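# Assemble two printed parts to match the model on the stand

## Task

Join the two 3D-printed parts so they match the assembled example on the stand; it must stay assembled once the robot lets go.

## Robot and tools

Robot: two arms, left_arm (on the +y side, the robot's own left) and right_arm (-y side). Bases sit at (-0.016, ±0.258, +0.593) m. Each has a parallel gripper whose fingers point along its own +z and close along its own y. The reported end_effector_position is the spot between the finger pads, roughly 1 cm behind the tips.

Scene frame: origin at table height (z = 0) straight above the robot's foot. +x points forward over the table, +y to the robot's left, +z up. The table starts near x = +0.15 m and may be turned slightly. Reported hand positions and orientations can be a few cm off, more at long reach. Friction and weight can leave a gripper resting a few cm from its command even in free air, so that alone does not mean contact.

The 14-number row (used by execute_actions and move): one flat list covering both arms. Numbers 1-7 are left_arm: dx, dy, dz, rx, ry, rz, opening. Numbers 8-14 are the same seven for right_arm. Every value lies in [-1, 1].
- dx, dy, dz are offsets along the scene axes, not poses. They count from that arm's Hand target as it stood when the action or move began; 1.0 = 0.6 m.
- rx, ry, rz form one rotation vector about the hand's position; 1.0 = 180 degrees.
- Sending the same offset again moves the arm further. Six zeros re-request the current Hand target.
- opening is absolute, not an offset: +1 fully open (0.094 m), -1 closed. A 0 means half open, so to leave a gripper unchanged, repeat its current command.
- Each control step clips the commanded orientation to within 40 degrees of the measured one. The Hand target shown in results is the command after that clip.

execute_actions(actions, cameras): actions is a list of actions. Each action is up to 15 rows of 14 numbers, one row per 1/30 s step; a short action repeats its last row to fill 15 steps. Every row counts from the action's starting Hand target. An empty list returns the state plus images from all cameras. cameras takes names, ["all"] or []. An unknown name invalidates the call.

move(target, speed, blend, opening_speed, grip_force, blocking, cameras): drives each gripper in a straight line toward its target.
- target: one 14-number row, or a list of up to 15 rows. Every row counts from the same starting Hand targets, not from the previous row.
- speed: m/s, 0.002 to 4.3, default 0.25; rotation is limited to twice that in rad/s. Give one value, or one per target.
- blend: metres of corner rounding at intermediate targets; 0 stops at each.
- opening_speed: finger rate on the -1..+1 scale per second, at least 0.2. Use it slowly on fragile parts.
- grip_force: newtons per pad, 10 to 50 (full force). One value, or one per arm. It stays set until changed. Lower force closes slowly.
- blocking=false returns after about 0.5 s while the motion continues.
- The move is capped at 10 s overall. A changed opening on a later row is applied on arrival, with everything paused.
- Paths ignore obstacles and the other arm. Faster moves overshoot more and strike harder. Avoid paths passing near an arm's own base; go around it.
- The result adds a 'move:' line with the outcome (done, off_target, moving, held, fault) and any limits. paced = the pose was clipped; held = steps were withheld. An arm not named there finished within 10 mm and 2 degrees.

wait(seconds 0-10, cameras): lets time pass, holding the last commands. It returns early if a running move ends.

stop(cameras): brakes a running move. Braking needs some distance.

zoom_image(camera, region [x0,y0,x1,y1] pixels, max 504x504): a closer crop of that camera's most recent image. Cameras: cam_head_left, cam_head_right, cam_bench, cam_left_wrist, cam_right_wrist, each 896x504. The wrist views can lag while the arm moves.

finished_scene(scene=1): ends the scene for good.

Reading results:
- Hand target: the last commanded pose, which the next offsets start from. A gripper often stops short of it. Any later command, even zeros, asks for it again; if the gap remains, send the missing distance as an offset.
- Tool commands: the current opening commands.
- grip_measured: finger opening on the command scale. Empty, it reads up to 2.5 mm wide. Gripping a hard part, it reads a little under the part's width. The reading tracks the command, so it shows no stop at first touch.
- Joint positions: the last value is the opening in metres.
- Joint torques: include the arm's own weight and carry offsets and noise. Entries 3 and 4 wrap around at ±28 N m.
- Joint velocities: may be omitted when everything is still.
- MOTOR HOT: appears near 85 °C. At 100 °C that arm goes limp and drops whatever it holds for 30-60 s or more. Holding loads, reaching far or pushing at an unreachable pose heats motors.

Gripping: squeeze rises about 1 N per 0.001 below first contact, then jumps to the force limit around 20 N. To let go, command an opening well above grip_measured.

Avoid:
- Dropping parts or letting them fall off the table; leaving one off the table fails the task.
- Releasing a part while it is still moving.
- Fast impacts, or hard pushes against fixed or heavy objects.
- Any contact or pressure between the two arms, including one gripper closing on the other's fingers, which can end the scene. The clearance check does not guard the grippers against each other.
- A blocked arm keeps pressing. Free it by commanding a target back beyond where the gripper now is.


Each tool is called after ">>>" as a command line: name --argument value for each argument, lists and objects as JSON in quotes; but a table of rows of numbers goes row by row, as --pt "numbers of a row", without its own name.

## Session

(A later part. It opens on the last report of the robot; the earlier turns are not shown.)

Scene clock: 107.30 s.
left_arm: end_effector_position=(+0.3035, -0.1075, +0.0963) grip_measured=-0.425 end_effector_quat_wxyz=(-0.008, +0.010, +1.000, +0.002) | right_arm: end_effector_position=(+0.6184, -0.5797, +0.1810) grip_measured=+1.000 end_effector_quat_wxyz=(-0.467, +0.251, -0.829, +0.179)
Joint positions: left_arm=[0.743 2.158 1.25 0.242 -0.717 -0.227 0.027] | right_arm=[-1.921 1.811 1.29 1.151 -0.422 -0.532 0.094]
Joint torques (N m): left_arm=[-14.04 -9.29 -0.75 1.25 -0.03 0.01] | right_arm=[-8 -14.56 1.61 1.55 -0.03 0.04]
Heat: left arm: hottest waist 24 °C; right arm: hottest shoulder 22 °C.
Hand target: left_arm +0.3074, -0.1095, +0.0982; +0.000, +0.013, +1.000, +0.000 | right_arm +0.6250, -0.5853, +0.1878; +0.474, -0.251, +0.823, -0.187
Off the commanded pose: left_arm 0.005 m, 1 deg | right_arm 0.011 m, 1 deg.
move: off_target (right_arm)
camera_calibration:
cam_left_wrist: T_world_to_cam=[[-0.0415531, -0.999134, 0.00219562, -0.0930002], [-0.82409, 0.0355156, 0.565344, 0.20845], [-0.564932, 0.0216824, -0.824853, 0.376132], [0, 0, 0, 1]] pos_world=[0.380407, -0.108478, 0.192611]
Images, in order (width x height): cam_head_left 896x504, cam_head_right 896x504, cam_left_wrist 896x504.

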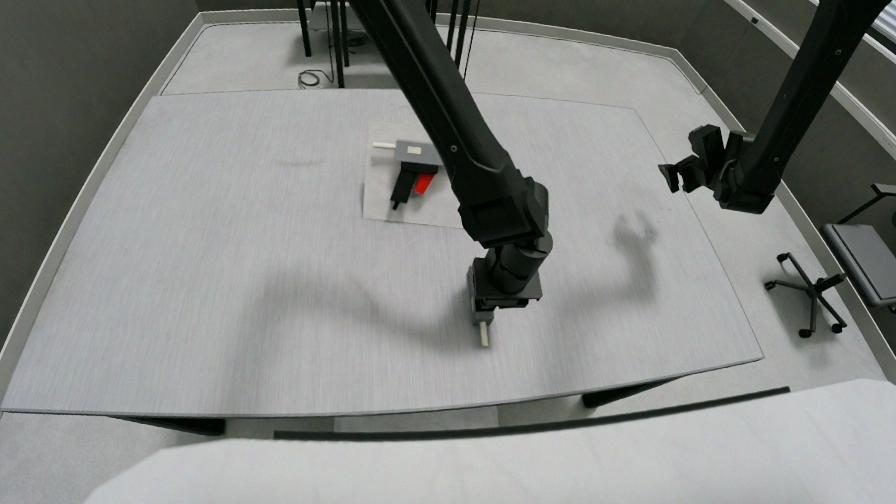

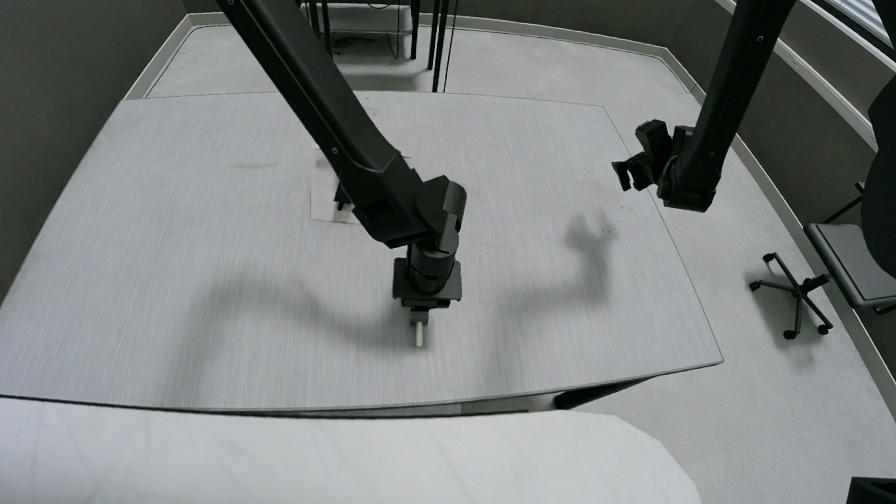

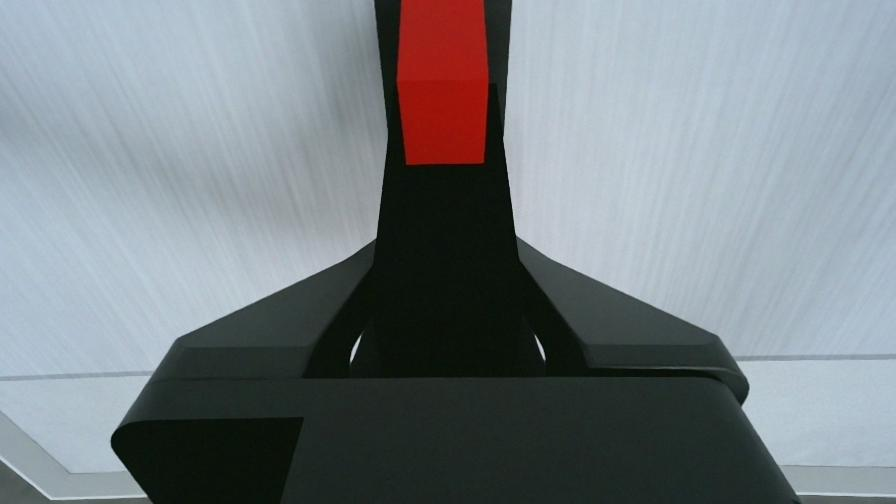

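>>> move --target '[0, 0, -0.012, 0, 0, 0, -0.6, 0,0,0,0,0,0,1]' --speed 0.04 --cameras '["cam_head_left", "cam_head_right", "cam_bench"]'

>>> zoom_image --camera "cam_head_left" --region '[450, 250, 510, 330]'

>>> zoom_image --camera "cam_head_right" --region '[390, 260, 450, 340]'

Scene clock: 108.97 s.
left_arm: end_effector_position=(+0.3041, -0.1087, +0.0939) grip_measured=-0.425 end_effector_quat_wxyz=(-0.007, +0.011, +1.000, +0.002) | right_arm: end_effector_position=(+0.6184, -0.5797, +0.1810) grip_measured=+1.000 end_effector_quat_wxyz=(-0.467, +0.251, -0.829, +0.179)
Joint positions: left_arm=[0.744 2.164 1.258 0.243 -0.716 -0.223 0.027] | right_arm=[-1.921 1.811 1.29 1.151 -0.422 -0.532 0.094]
Joint torques (N m): left_arm=[-13.51 -8.53 -0.31 1.32 0.01 0.01] | right_arm=[-8 -14.68 1.58 1.57 -0.02 0.03]
Heat: left arm: hottest waist 24 °C; right arm: hottest shoulder 22 °C.
Hand target: left_arm +0.3074, -0.1095, +0.0910; +0.000, +0.013, +1.000, +0.000 | right_arm +0.6250, -0.5853, +0.1878; +0.474, -0.251, +0.823, -0.187
Off the commanded pose: left_arm 0.005 m, 1 deg | right_arm 0.011 m, 1 deg.
move: off_target (right_arm)
Images, in order (width x height): cam_head_left 896x504, cam_head_right 896x504, cam_bench 896x504.

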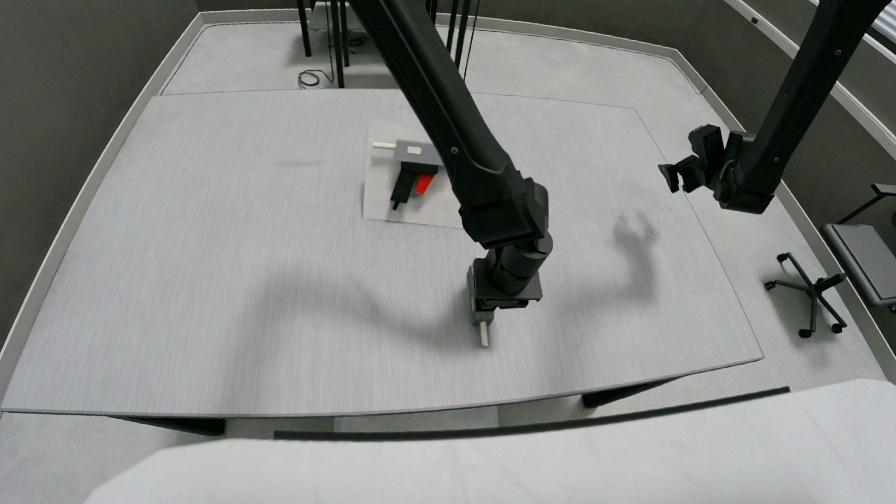

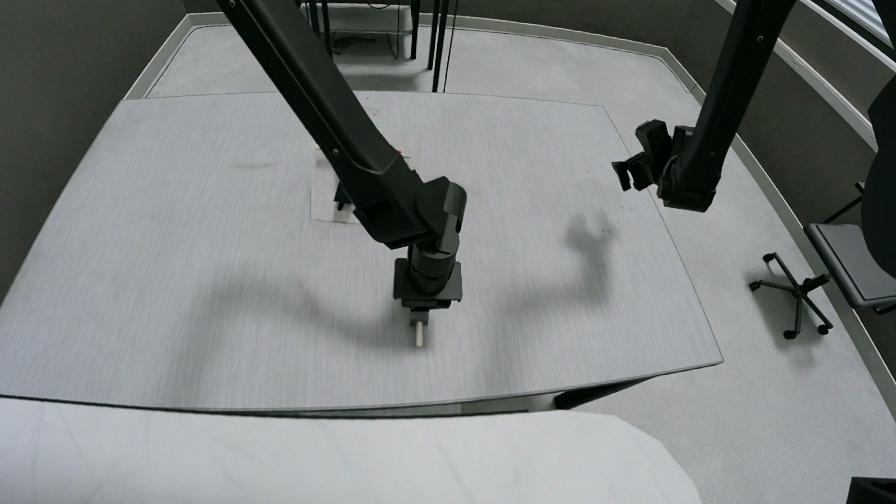

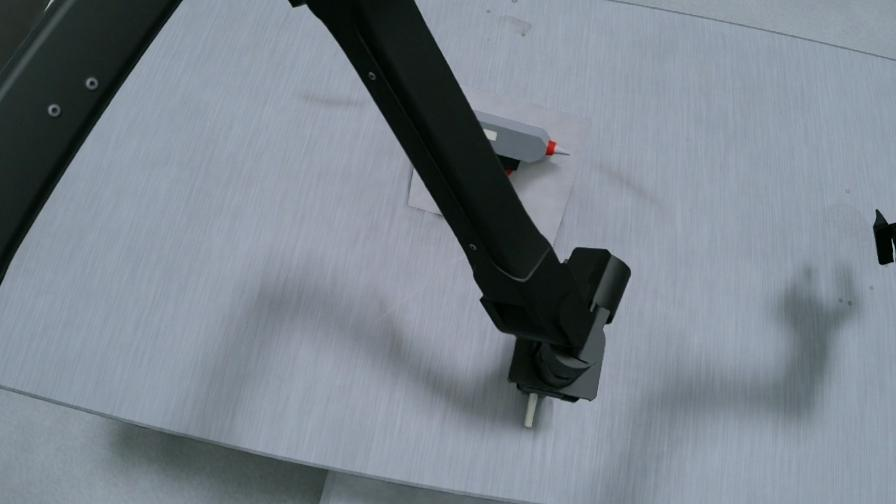

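Scaled by 6.300 from the camera's 896x504 image, which has a finer 1280x720 frame.

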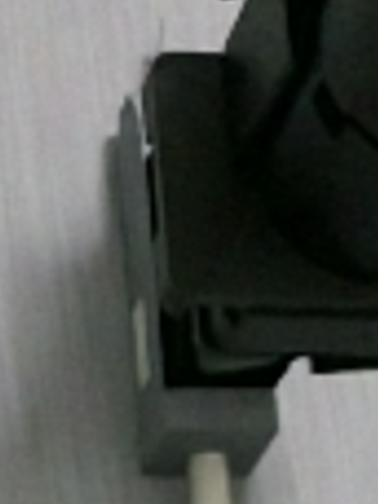

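Scaled by 6.300 from the camera's 896x504 image, which has a finer 1280x720 frame.

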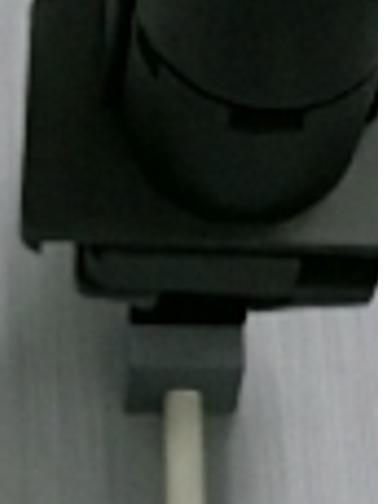

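>>> move --target '[0, 0, -0.015, 0, 0, 0, -0.6, 0,0,0,0,0,0,1]' --speed 0.04 --cameras '["cam_head_left", "cam_head_right"]'

>>> zoom_image --camera "cam_head_left" --region '[450, 250, 510, 330]'

>>> zoom_image --camera "cam_head_right" --region '[390, 260, 450, 340]'

Scene clock: 110.97 s.
left_arm: end_effector_position=(+0.3031, -0.1083, +0.0931) grip_measured=-0.425 end_effector_quat_wxyz=(-0.007, +0.015, +1.000, +0.004) | right_arm: end_effector_position=(+0.6184, -0.5797, +0.1810) grip_measured=+1.000 end_effector_quat_wxyz=(-0.467, +0.251, -0.829, +0.179)
Joint positions: left_arm=[0.744 2.167 1.259 0.243 -0.72 -0.217 0.027] | right_arm=[-1.921 1.811 1.29 1.151 -0.422 -0.532 0.094]
Joint torques (N m): left_arm=[-12.4 -7.82 0.28 1.5 0.19 0] | right_arm=[-7.94 -14.62 1.59 1.55 -0.02 0.04]
Heat: left arm: hottest waist 24 °C; right arm: hottest shoulder 22 °C.
Hand target: left_arm +0.3074, -0.1095, +0.0820; +0.000, +0.013, +1.000, +0.000 | right_arm +0.6250, -0.5853, +0.1878; +0.474, -0.251, +0.823, -0.187
Off the commanded pose: left_arm 0.012 m, 1 deg | right_arm 0.011 m, 1 deg.
move: off_target (left_arm, right_arm)
Images, in order (width x height): cam_head_left 896x504, cam_head_right 896x504.

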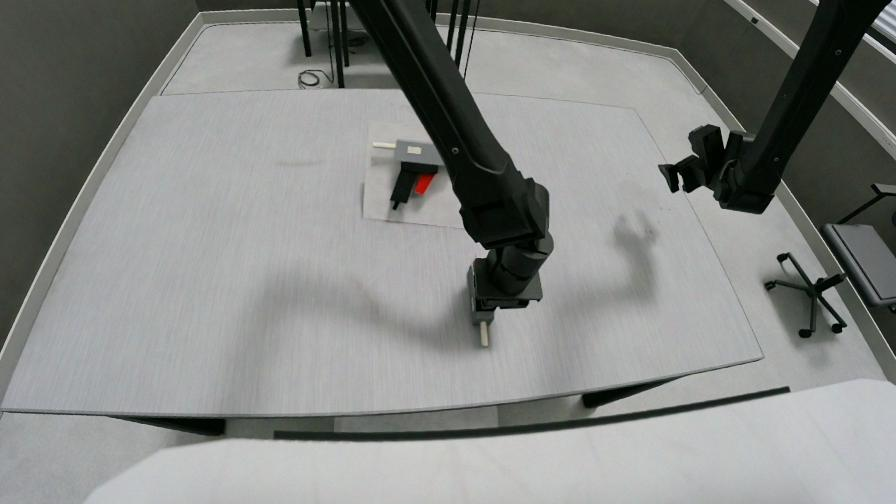

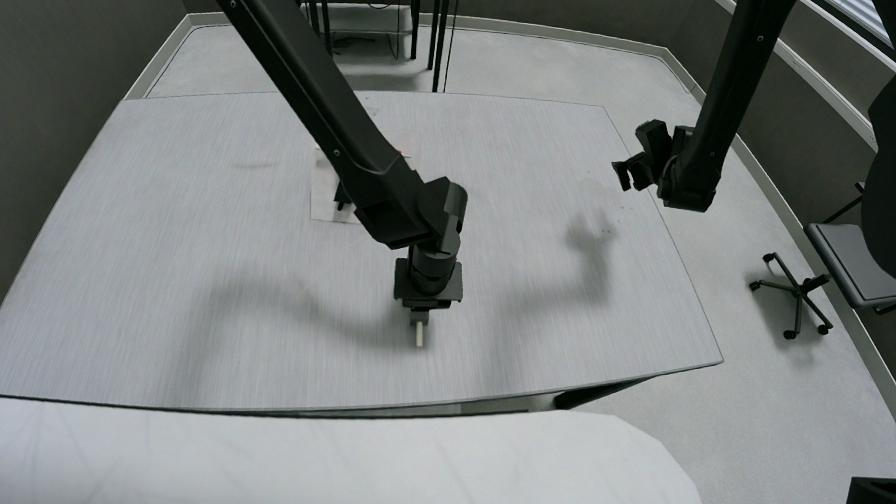

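Scaled by 6.300 from the camera's 896x504 image, which has a finer 1280x720 frame.

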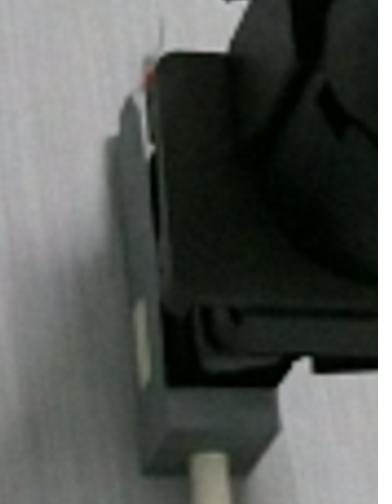

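Scaled by 6.300 from the camera's 896x504 image, which has a finer 1280x720 frame.

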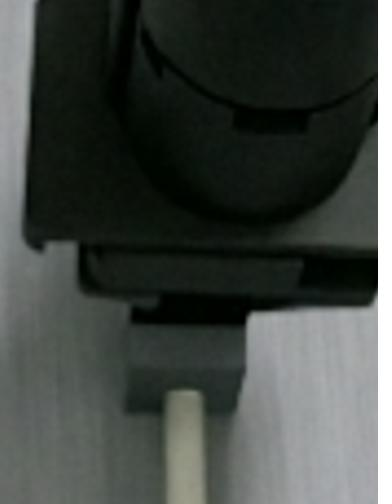

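>>> move --pt "-0.006 0.001 0.017 0 0 0 -0.6 0 0 0 0 0 0 1" --pt "-0.006 0.001 0.017 0 0 0 0.9 0 0 0 0 0 0 1" --speed 0.04 --opening_speed 0.8 --cameras '["cam_head_left", "cam_head_right", "cam_left_wrist"]'

>>> zoom_image --camera "cam_head_left" --region '[450, 250, 510, 330]'

>>> zoom_image --camera "cam_head_right" --region '[390, 260, 450, 340]'

Scene clock: 115.07 s.
left_arm: end_effector_position=(+0.2996, -0.1093, +0.0903) grip_measured=+0.897 end_effector_quat_wxyz=(-0.009, +0.014, +1.000, -0.001) | right_arm: end_effector_position=(+0.6184, -0.5797, +0.1810) grip_measured=+1.000 end_effector_quat_wxyz=(-0.467, +0.251, -0.829, +0.179)
Joint positions: left_arm=[0.747 2.175 1.259 0.252 -0.708 -0.217 0.089] | right_arm=[-1.921 1.811 1.29 1.151 -0.422 -0.532 0.094]
Joint torques (N m): left_arm=[-13.86 -8.94 -1.14 1.28 -0.12 -0.04] | right_arm=[-7.94 -14.62 1.62 1.55 -0.02 0.04]
Heat: left arm: hottest waist 24 °C; right arm: hottest shoulder 23 °C.
Hand target: left_arm +0.3038, -0.1089, +0.0922; +0.000, +0.013, +1.000, +0.000 | right_arm +0.6250, -0.5853, +0.1878; +0.474, -0.251, +0.823, -0.187
Off the commanded pose: left_arm 0.005 m, 1 deg | right_arm 0.011 m, 1 deg.
move: off_target (right_arm)
camera_calibration:
cam_left_wrist: T_world_to_cam=[[-0.0480824, -0.998813, 0.00785012, -0.0934096], [-0.823337, 0.0440823, 0.565839, 0.209406], [-0.565513, 0.0207436, -0.824479, 0.369034], [0, 0, 0, 1]] pos_world=[0.376614, -0.110185, 0.186504]
Images, in order (width x height): cam_head_left 896x504, cam_head_right 896x504, cam_left_wrist 896x504.

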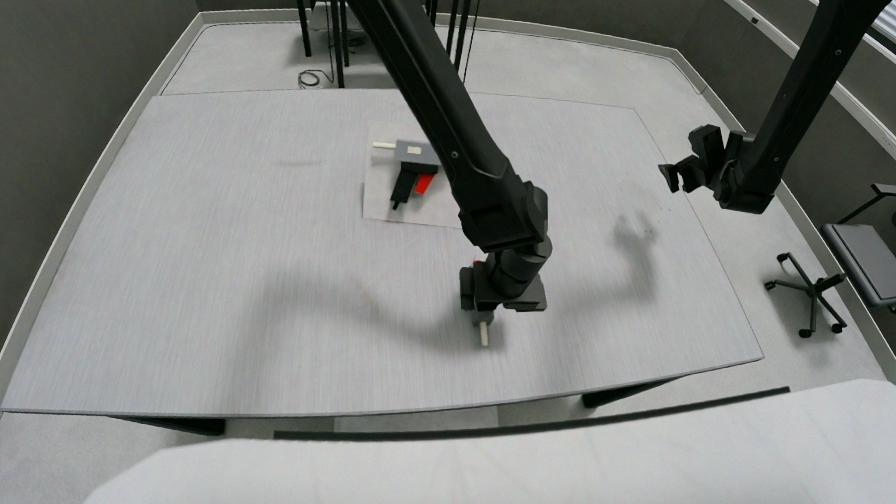

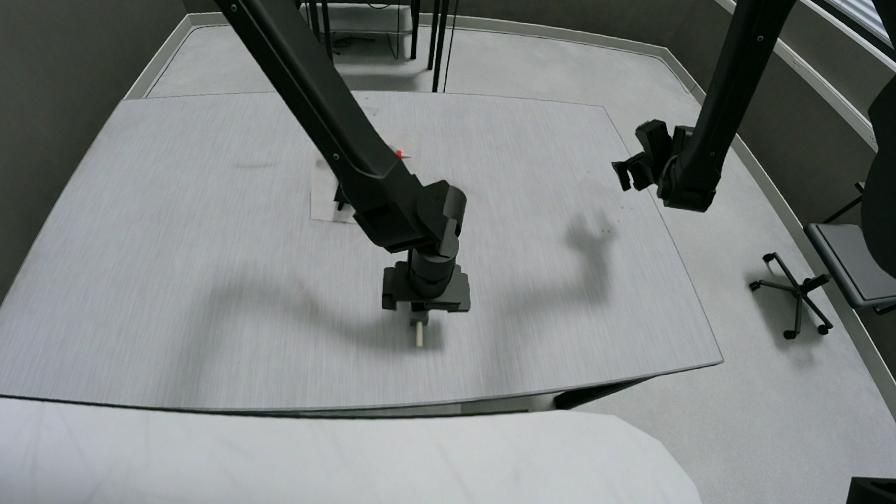

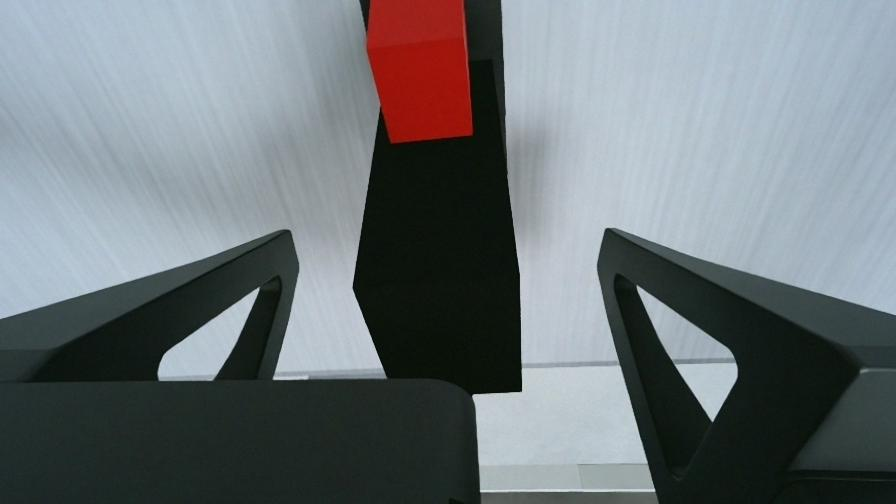

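Scaled by 6.300 from the camera's 896x504 image, which has a finer 1280x720 frame.

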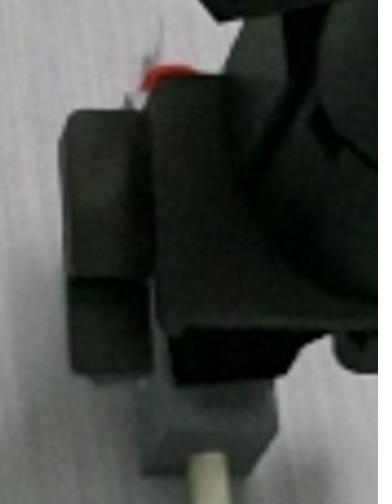

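Scaled by 6.300 from the camera's 896x504 image, which has a finer 1280x720 frame.

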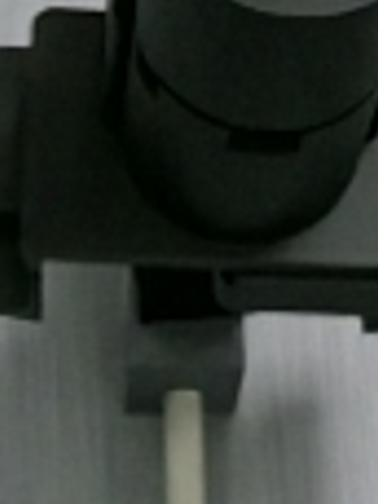

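>>> move --pt "0 0 0.12 0 0 0 0.9 0 0 0 0 0 0 1" --pt "0.0 0.45 0.18 0 0 0 0.9 0 0 0 0 0 0 1" --speed '[0.1, 0.25]' --cameras '["all"]'

>>> zoom_image --camera "cam_head_left" --region '[440, 240, 520, 360]'

>>> zoom_image --camera "cam_head_right" --region '[380, 240, 460, 360]'

>>> zoom_image --camera "cam_bench" --region '[490, 290, 600, 440]'

Scene clock: 118.70 s.
left_arm: end_effector_position=(+0.3096, +0.1646, +0.1908) grip_measured=+0.897 end_effector_quat_wxyz=(-0.004, +0.001, +1.000, +0.005) | right_arm: end_effector_position=(+0.6184, -0.5797, +0.1810) grip_measured=+1.000 end_effector_quat_wxyz=(-0.467, +0.251, -0.829, +0.179)
Joint positions: left_arm=[1.117 1.57 0.621 0.427 -0.412 0.006 0.089] | right_arm=[-1.921 1.811 1.29 1.151 -0.422 -0.532 0.094]
Joint torques (N m): left_arm=[-5.71 -9.93 -4.1 1.36 0.02 0] | right_arm=[-7.94 -14.56 1.62 1.57 -0.03 0.04]
Heat: left arm: hottest waist 24 °C; right arm: hottest shoulder 23 °C.
Hand target: left_arm +0.3038, +0.1611, +0.2002; +0.000, +0.013, +1.000, +0.000 | right_arm +0.6250, -0.5853, +0.1878; +0.474, -0.251, +0.823, -0.187
Off the commanded pose: left_arm 0.012 m, 2 deg | right_arm 0.011 m, 1 deg.
move: off_target (left_arm, right_arm)
camera_calibration:
cam_left_wrist: T_world_to_cam=[[-0.0224836, -0.999739, -0.00407988, 0.174319], [-0.829674, 0.0163817, 0.558008, 0.156625], [-0.557795, 0.015931, -0.829826, 0.451298], [0, 0, 0, 1]] pos_world=[0.385599, 0.164518, 0.287812]

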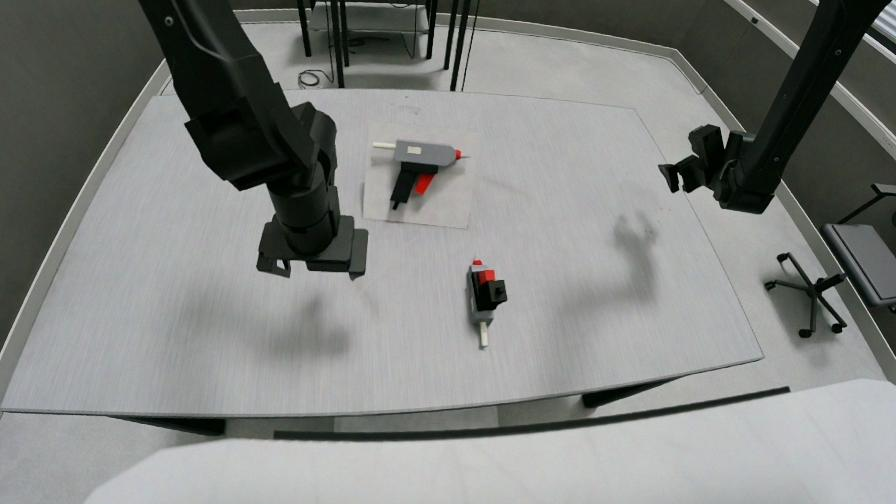

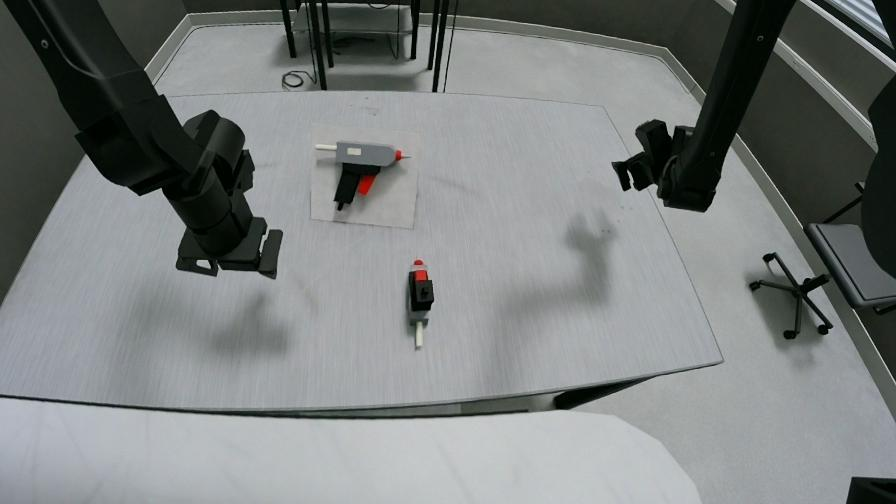

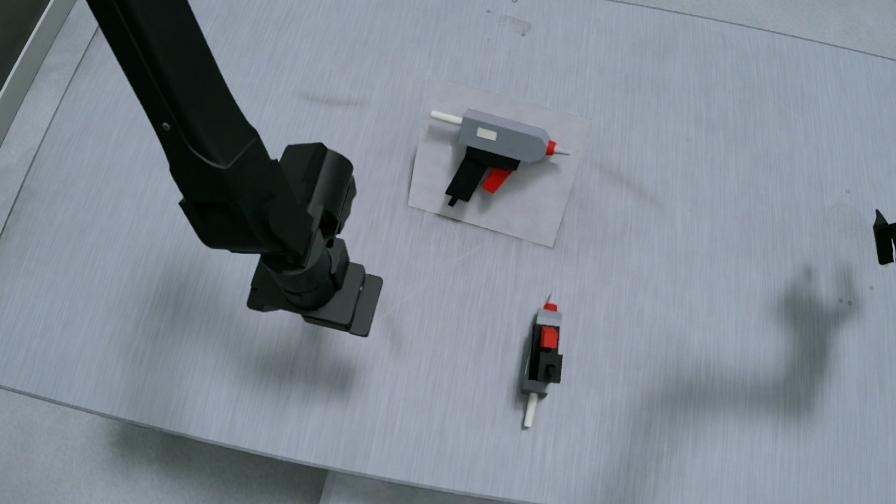

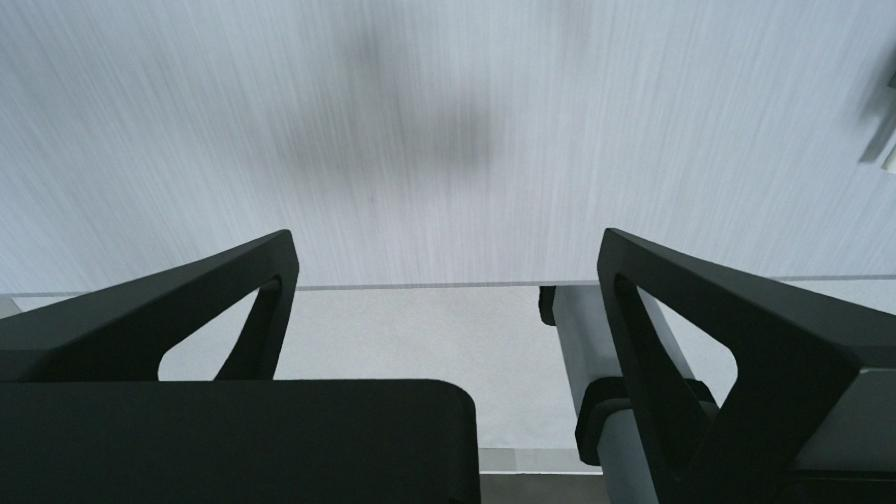

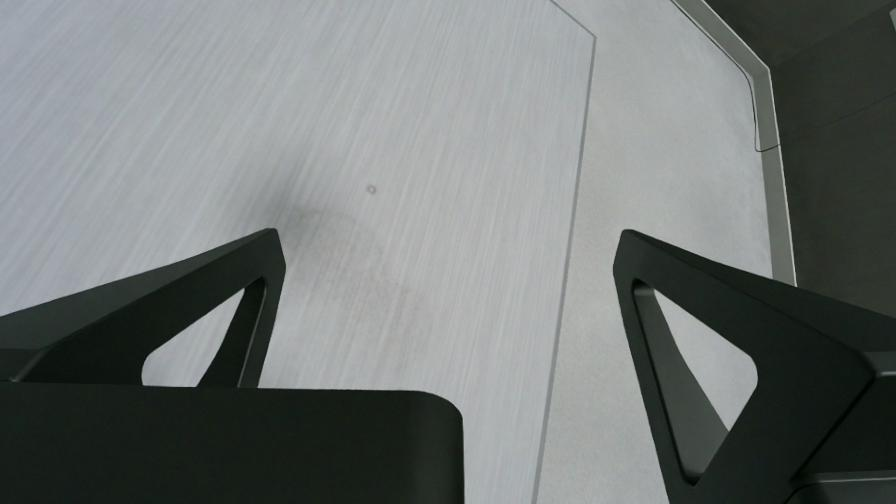

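Scaled by 4.200 from the camera's 896x504 image, which has a finer 1280x720 frame.

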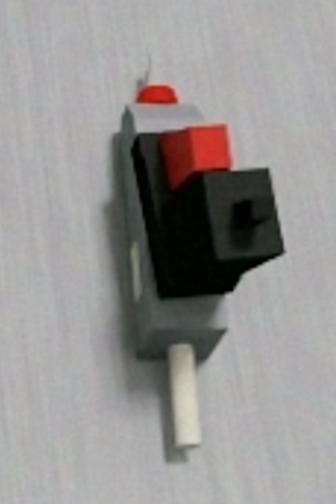

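Scaled by 4.200 from the camera's 896x504 image, which has a finer 1280x720 frame.

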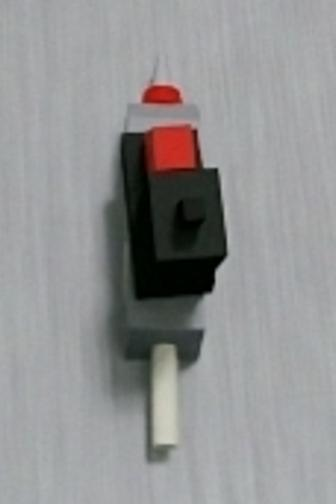

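Scaled by 3.360 from the camera's 896x504 image, which has a finer 1280x720 frame.

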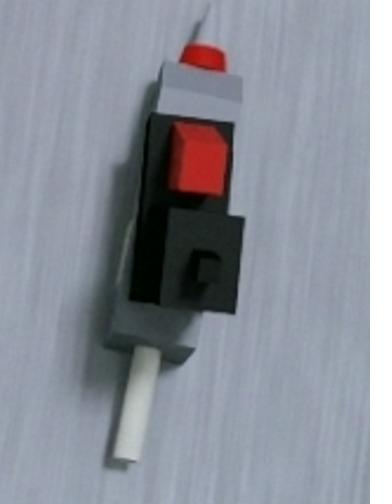

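>>> move --target '[0, -0.45, -0.03, 0, 0, 0, 0.9, 0,0,0,0,0,0,1]' --speed 0.25 --cameras '["cam_left_wrist"]'

Scene clock: 123.00 s.
left_arm: end_effector_position=(+0.3003, -0.1054, +0.1749) grip_measured=+0.897 end_effector_quat_wxyz=(-0.003, +0.021, +1.000, +0.001) | right_arm: end_effector_position=(+0.6184, -0.5797, +0.1810) grip_measured=+1.000 end_effector_quat_wxyz=(-0.467, +0.251, -0.829, +0.179)
Joint positions: left_arm=[0.648 2.009 1.092 0.208 -0.791 -0.28 0.089] | right_arm=[-1.921 1.811 1.29 1.151 -0.422 -0.532 0.094]
Joint torques (N m): left_arm=[-14.51 -9.76 -0.47 -0.09 -0.23 -0.19] | right_arm=[-7.94 -14.56 1.61 1.55 -0.02 0.03]
Heat: left arm: hottest waist 24 °C; right arm: hottest shoulder 23 °C.
Hand target: left_arm +0.3038, -0.1089, +0.1822; +0.000, +0.013, +1.000, +0.000 | right_arm +0.6250, -0.5853, +0.1878; +0.474, -0.251, +0.823, -0.187
Off the commanded pose: left_arm 0.009 m, 1 deg | right_arm 0.011 m, 1 deg.
move: off_target (right_arm)
camera_calibration:
cam_left_wrist: T_world_to_cam=[[-0.062753, -0.998018, 0.00463324, -0.085102], [-0.828529, 0.054683, 0.55727, 0.166051], [-0.556419, 0.0311316, -0.830319, 0.438555], [0, 0, 0, 1]] pos_world=[0.376258, -0.107666, 0.271999]
Images, in order (width x height): cam_left_wrist 896x504.

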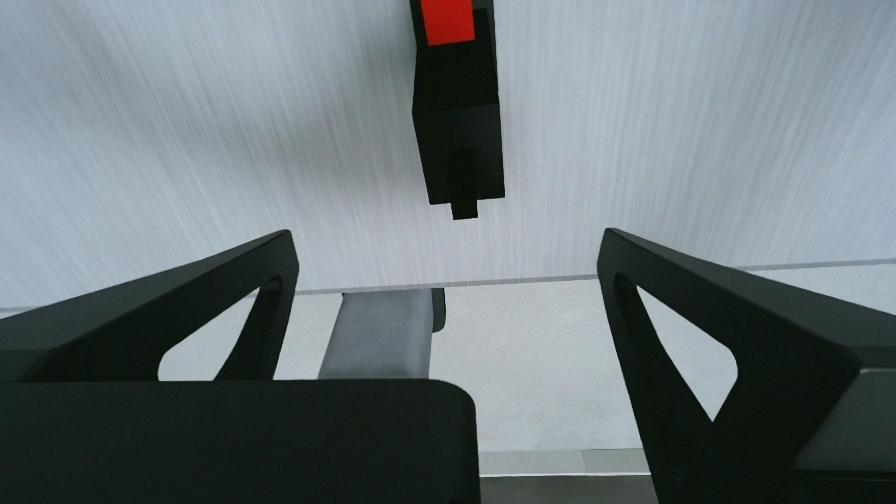

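>>> move --target '[0.003, 0.0, -0.115, 0, 0, 0.003, 0.9, 0,0,0,0,0,0,1]' --speed 0.12 --cameras '["cam_left_wrist", "cam_head_left"]'

Scene clock: 125.53 s.
left_arm: end_effector_position=(+0.2957, -0.1030, +0.1075) grip_measured=+0.897 end_effector_quat_wxyz=(-0.013, +0.007, +1.000, +0.006) | right_arm: end_effector_position=(+0.6184, -0.5797, +0.1810) grip_measured=+1.000 end_effector_quat_wxyz=(-0.467, +0.251, -0.829, +0.179)
Joint positions: left_arm=[0.732 2.138 1.213 0.238 -0.731 -0.254 0.089] | right_arm=[-1.921 1.811 1.29 1.151 -0.422 -0.532 0.094]
Joint torques (N m): left_arm=[-14.45 -9.76 -0.76 1.18 0.04 0.01] | right_arm=[-7.94 -14.62 1.63 1.58 -0.03 0.04]
Heat: left arm: hottest waist 24 °C; right arm: hottest shoulder 23 °C.
Hand target: left_arm +0.3056, -0.1089, +0.1132; +0.000, +0.008, +1.000, +0.000 | right_arm +0.6250, -0.5853, +0.1878; +0.474, -0.251, +0.823, -0.187
Off the commanded pose: left_arm 0.013 m, 2 deg | right_arm 0.011 m, 1 deg.
move: off_target (left_arm, right_arm)
camera_calibration:
cam_left_wrist: T_world_to_cam=[[-0.0338584, -0.999411, -0.00551863, -0.0902402], [-0.819398, 0.0245975, 0.572697, 0.192254], [-0.572224, 0.0239126, -0.819749, 0.382717], [0, 0, 0, 1]] pos_world=[0.373477, -0.104068, 0.203131]
Images, in order (width x height): cam_head_left 896x504, cam_left_wrist 896x504.

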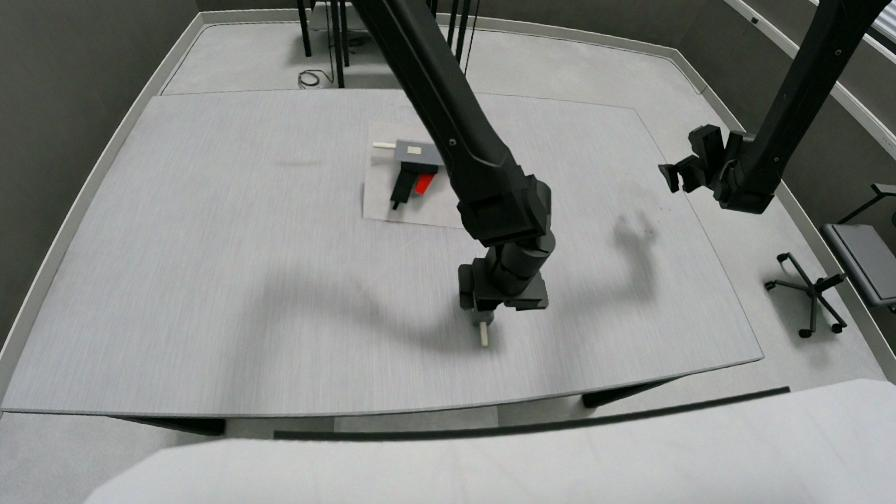

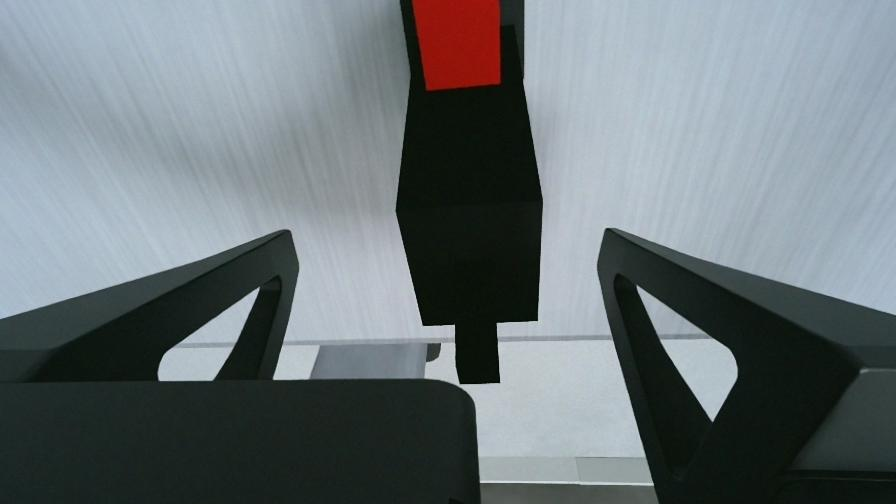

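>>> move --target '[0.01, -0.006, -0.02, 0, 0, -0.006, 0.9, 0,0,0,0,0,0,1]' --speed 0.08 --cameras '["cam_left_wrist"]'

Scene clock: 127.10 s.
left_arm: end_effector_position=(+0.3088, -0.1129, +0.1004) grip_measured=+0.897 end_effector_quat_wxyz=(-0.004, +0.012, +1.000, +0.000) | right_arm: end_effector_position=(+0.6184, -0.5797, +0.1810) grip_measured=+1.000 end_effector_quat_wxyz=(-0.467, +0.251, -0.829, +0.179)
Joint positions: left_arm=[0.734 2.153 1.256 0.238 -0.722 -0.224 0.089] | right_arm=[-1.921 1.811 1.29 1.151 -0.422 -0.532 0.094]
Joint torques (N m): left_arm=[-13.63 -9.58 -0.64 0.72 0.02 0.02] | right_arm=[-8 -14.56 1.61 1.57 -0.03 0.03]
Heat: left arm: hottest waist 24 °C; right arm: hottest shoulder 23 °C.
Hand target: left_arm +0.3116, -0.1125, +0.1012; +0.000, +0.018, +1.000, +0.000 | right_arm +0.6250, -0.5853, +0.1878; +0.474, -0.251, +0.823, -0.187
Off the commanded pose: left_arm 0.003 m, 1 deg | right_arm 0.011 m, 1 deg.
move: off_target (right_arm)
camera_calibration:
cam_left_wrist: T_world_to_cam=[[-0.043826, -0.999017, 0.00670803, -0.097934], [-0.828816, 0.0401068, 0.558083, 0.213344], [-0.557803, 0.0188988, -0.829758, 0.380597], [0, 0, 0, 1]] pos_world=[0.384829, -0.113587, 0.197397]
Images, in order (width x height): cam_left_wrist 896x504.

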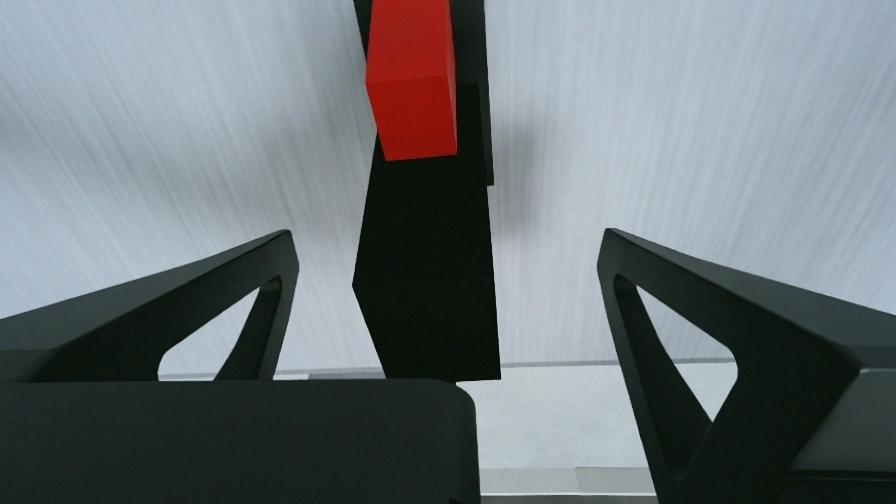

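>>> move --target '[-0.004, 0.01, -0.005, 0, 0, 0.001, 0.9, 0,0,0,0,0,0,1]' --speed 0.08 --cameras '["cam_left_wrist"]'

Scene clock: 128.47 s.
left_arm: end_effector_position=(+0.3099, -0.1073, +0.0957) grip_measured=+0.897 end_effector_quat_wxyz=(-0.005, +0.010, +1.000, +0.001) | right_arm: end_effector_position=(+0.6184, -0.5797, +0.1810) grip_measured=+1.000 end_effector_quat_wxyz=(-0.467, +0.251, -0.829, +0.179)
Joint positions: left_arm=[0.746 2.153 1.256 0.242 -0.714 -0.22 0.089] | right_arm=[-1.921 1.811 1.29 1.151 -0.422 -0.532 0.094]
Joint torques (N m): left_arm=[-13.39 -9.35 -1.5 1.28 0.04 0.02] | right_arm=[-8 -14.62 1.61 1.54 -0.03 0.03]
Heat: left arm: hottest waist 24 °C; right arm: hottest shoulder 23 °C.
Hand target: left_arm +0.3092, -0.1065, +0.0982; +0.000, +0.016, +1.000, +0.000 | right_arm +0.6250, -0.5853, +0.1878; +0.474, -0.251, +0.823, -0.187
Off the commanded pose: left_arm 0.003 m, 1 deg | right_arm 0.011 m, 1 deg.
move: off_target (right_arm)
camera_calibration:
cam_left_wrist: T_world_to_cam=[[-0.0407686, -0.99916, 0.00419173, -0.0929546], [-0.82777, 0.0361244, 0.559903, 0.215819], [-0.559584, 0.0193567, -0.828548, 0.37771], [0, 0, 0, 1]] pos_world=[0.38622, -0.107984, 0.192502]
Images, in order (width x height): cam_left_wrist 896x504.

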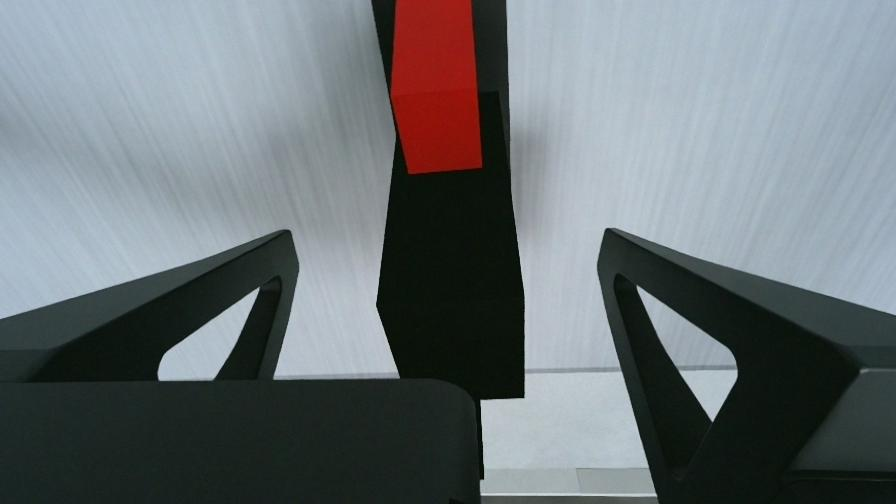

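>>> move --target '[0, 0, 0, 0, 0, 0, -0.48, 0,0,0,0,0,0,1]' --grip_force '[25, 50]' --opening_speed 0.6 --cameras '["cam_left_wrist", "cam_bench", "cam_head_right"]'

>>> zoom_image --camera "cam_head_right" --region '[380, 240, 460, 360]'

Scene clock: 133.97 s.
left_arm: end_effector_position=(+0.3099, -0.1073, +0.0957) grip_measured=-0.406 end_effector_quat_wxyz=(-0.005, +0.010, +1.000, +0.001) | right_arm: end_effector_position=(+0.6184, -0.5797, +0.1810) grip_measured=+1.000 end_effector_quat_wxyz=(-0.467, +0.251, -0.829, +0.179)
Joint positions: left_arm=[0.746 2.153 1.256 0.242 -0.714 -0.22 0.028] | right_arm=[-1.921 1.811 1.29 1.151 -0.422 -0.532 0.094]
Joint torques (N m): left_arm=[-13.33 -9.23 -1.58 1.28 -0.02 0] | right_arm=[-7.94 -14.56 1.61 1.57 -0.02 0.04]
Heat: left arm: hottest waist 24 °C; right arm: hottest shoulder 23 °C.
Hand target: left_arm +0.3092, -0.1065, +0.0982; +0.000, +0.016, +1.000, +0.000 | right_arm +0.6250, -0.5853, +0.1878; +0.474, -0.251, +0.823, -0.187
Off the commanded pose: left_arm 0.003 m, 1 deg | right_arm 0.011 m, 1 deg.
grip_force (N): 25, 50
move: off_target (right_arm)
camera_calibration:
cam_left_wrist: T_world_to_cam=[[-0.0407686, -0.99916, 0.00419173, -0.0929546], [-0.82777, 0.0361244, 0.559903, 0.215819], [-0.559584, 0.0193567, -0.828548, 0.37771], [0, 0, 0, 1]] pos_world=[0.38622, -0.107984, 0.192502]
Images, in order (width x height): cam_head_right 896x504, cam_bench 896x504, cam_left_wrist 896x504.

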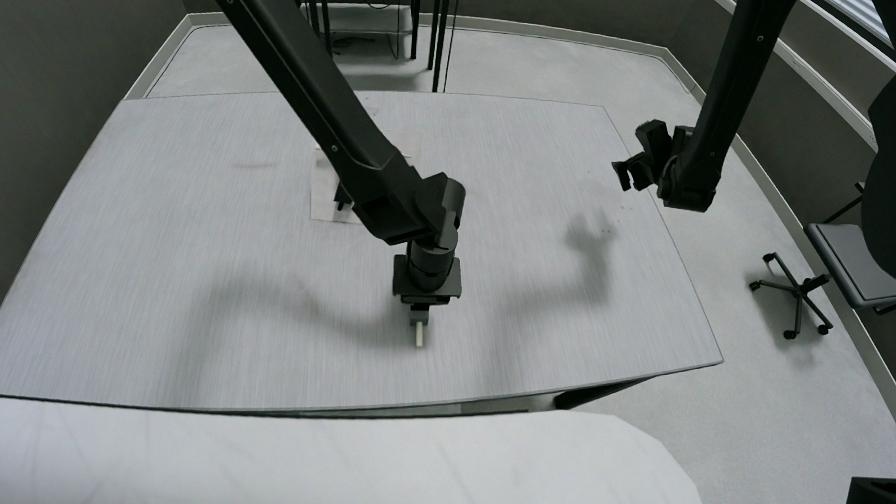

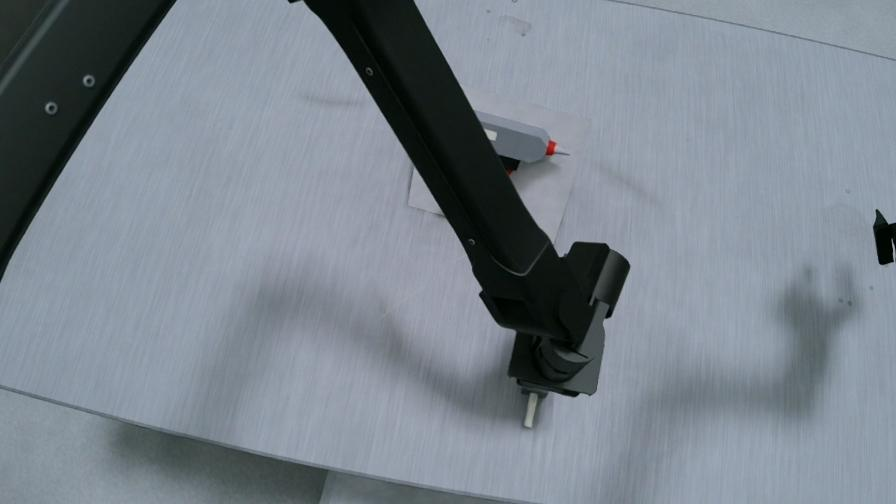

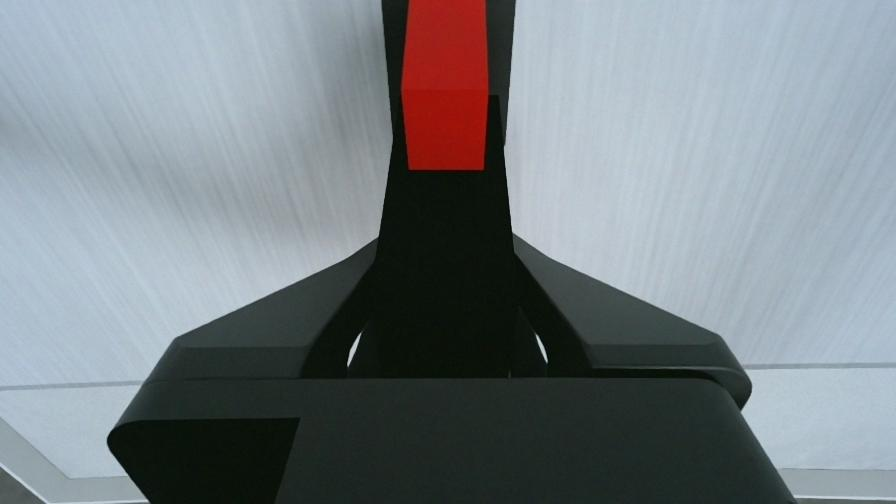

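Scaled by 4.200 from the camera's 896x504 image, which has a finer 1280x720 frame.

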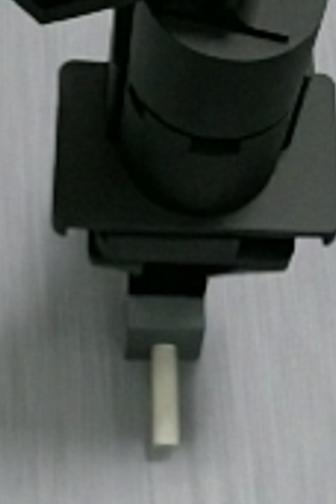

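>>> move --pt "0 0 0 0 0 0 0.5 0 0 0 0 0 0 1" --pt "0 0 0 0 0 0 0.9 0 0 0 0 0 0 1" --opening_speed 0.5 --cameras '["cam_left_wrist"]'

Scene clock: 138.10 s.
left_arm: end_effector_position=(+0.3099, -0.1073, +0.0957) grip_measured=+0.897 end_effector_quat_wxyz=(-0.005, +0.011, +1.000, +0.001) | right_arm: end_effector_position=(+0.6184, -0.5797, +0.1810) grip_measured=+1.000 end_effector_quat_wxyz=(-0.467, +0.251, -0.829, +0.179)
Joint positions: left_arm=[0.746 2.153 1.256 0.242 -0.714 -0.218 0.089] | right_arm=[-1.921 1.811 1.29 1.151 -0.422 -0.532 0.094]
Joint torques (N m): left_arm=[-13.68 -9.23 -1.52 1.4 0.01 0.01] | right_arm=[-7.94 -14.51 1.62 1.54 -0.03 0.03]
Heat: left arm: hottest waist 24 °C; right arm: hottest shoulder 23 °C.
Hand target: left_arm +0.3092, -0.1065, +0.0982; +0.000, +0.016, +1.000, +0.000 | right_arm +0.6250, -0.5853, +0.1878; +0.474, -0.251, +0.823, -0.187
Off the commanded pose: left_arm 0.003 m, 1 deg | right_arm 0.011 m, 1 deg.
grip_force (N): 25, 50
move: off_target (right_arm)
camera_calibration:
cam_left_wrist: T_world_to_cam=[[-0.0423472, -0.999094, 0.00423634, -0.0924492], [-0.8277, 0.0374567, 0.559919, 0.215856], [-0.55957, 0.0202045, -0.828537, 0.377741], [0, 0, 0, 1]] pos_world=[0.386122, -0.108083, 0.192502]
Images, in order (width x height): cam_left_wrist 896x504.

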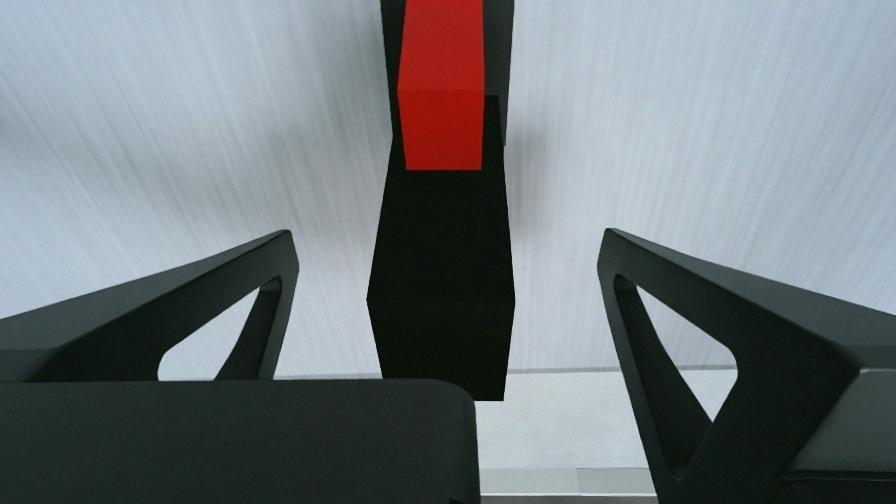

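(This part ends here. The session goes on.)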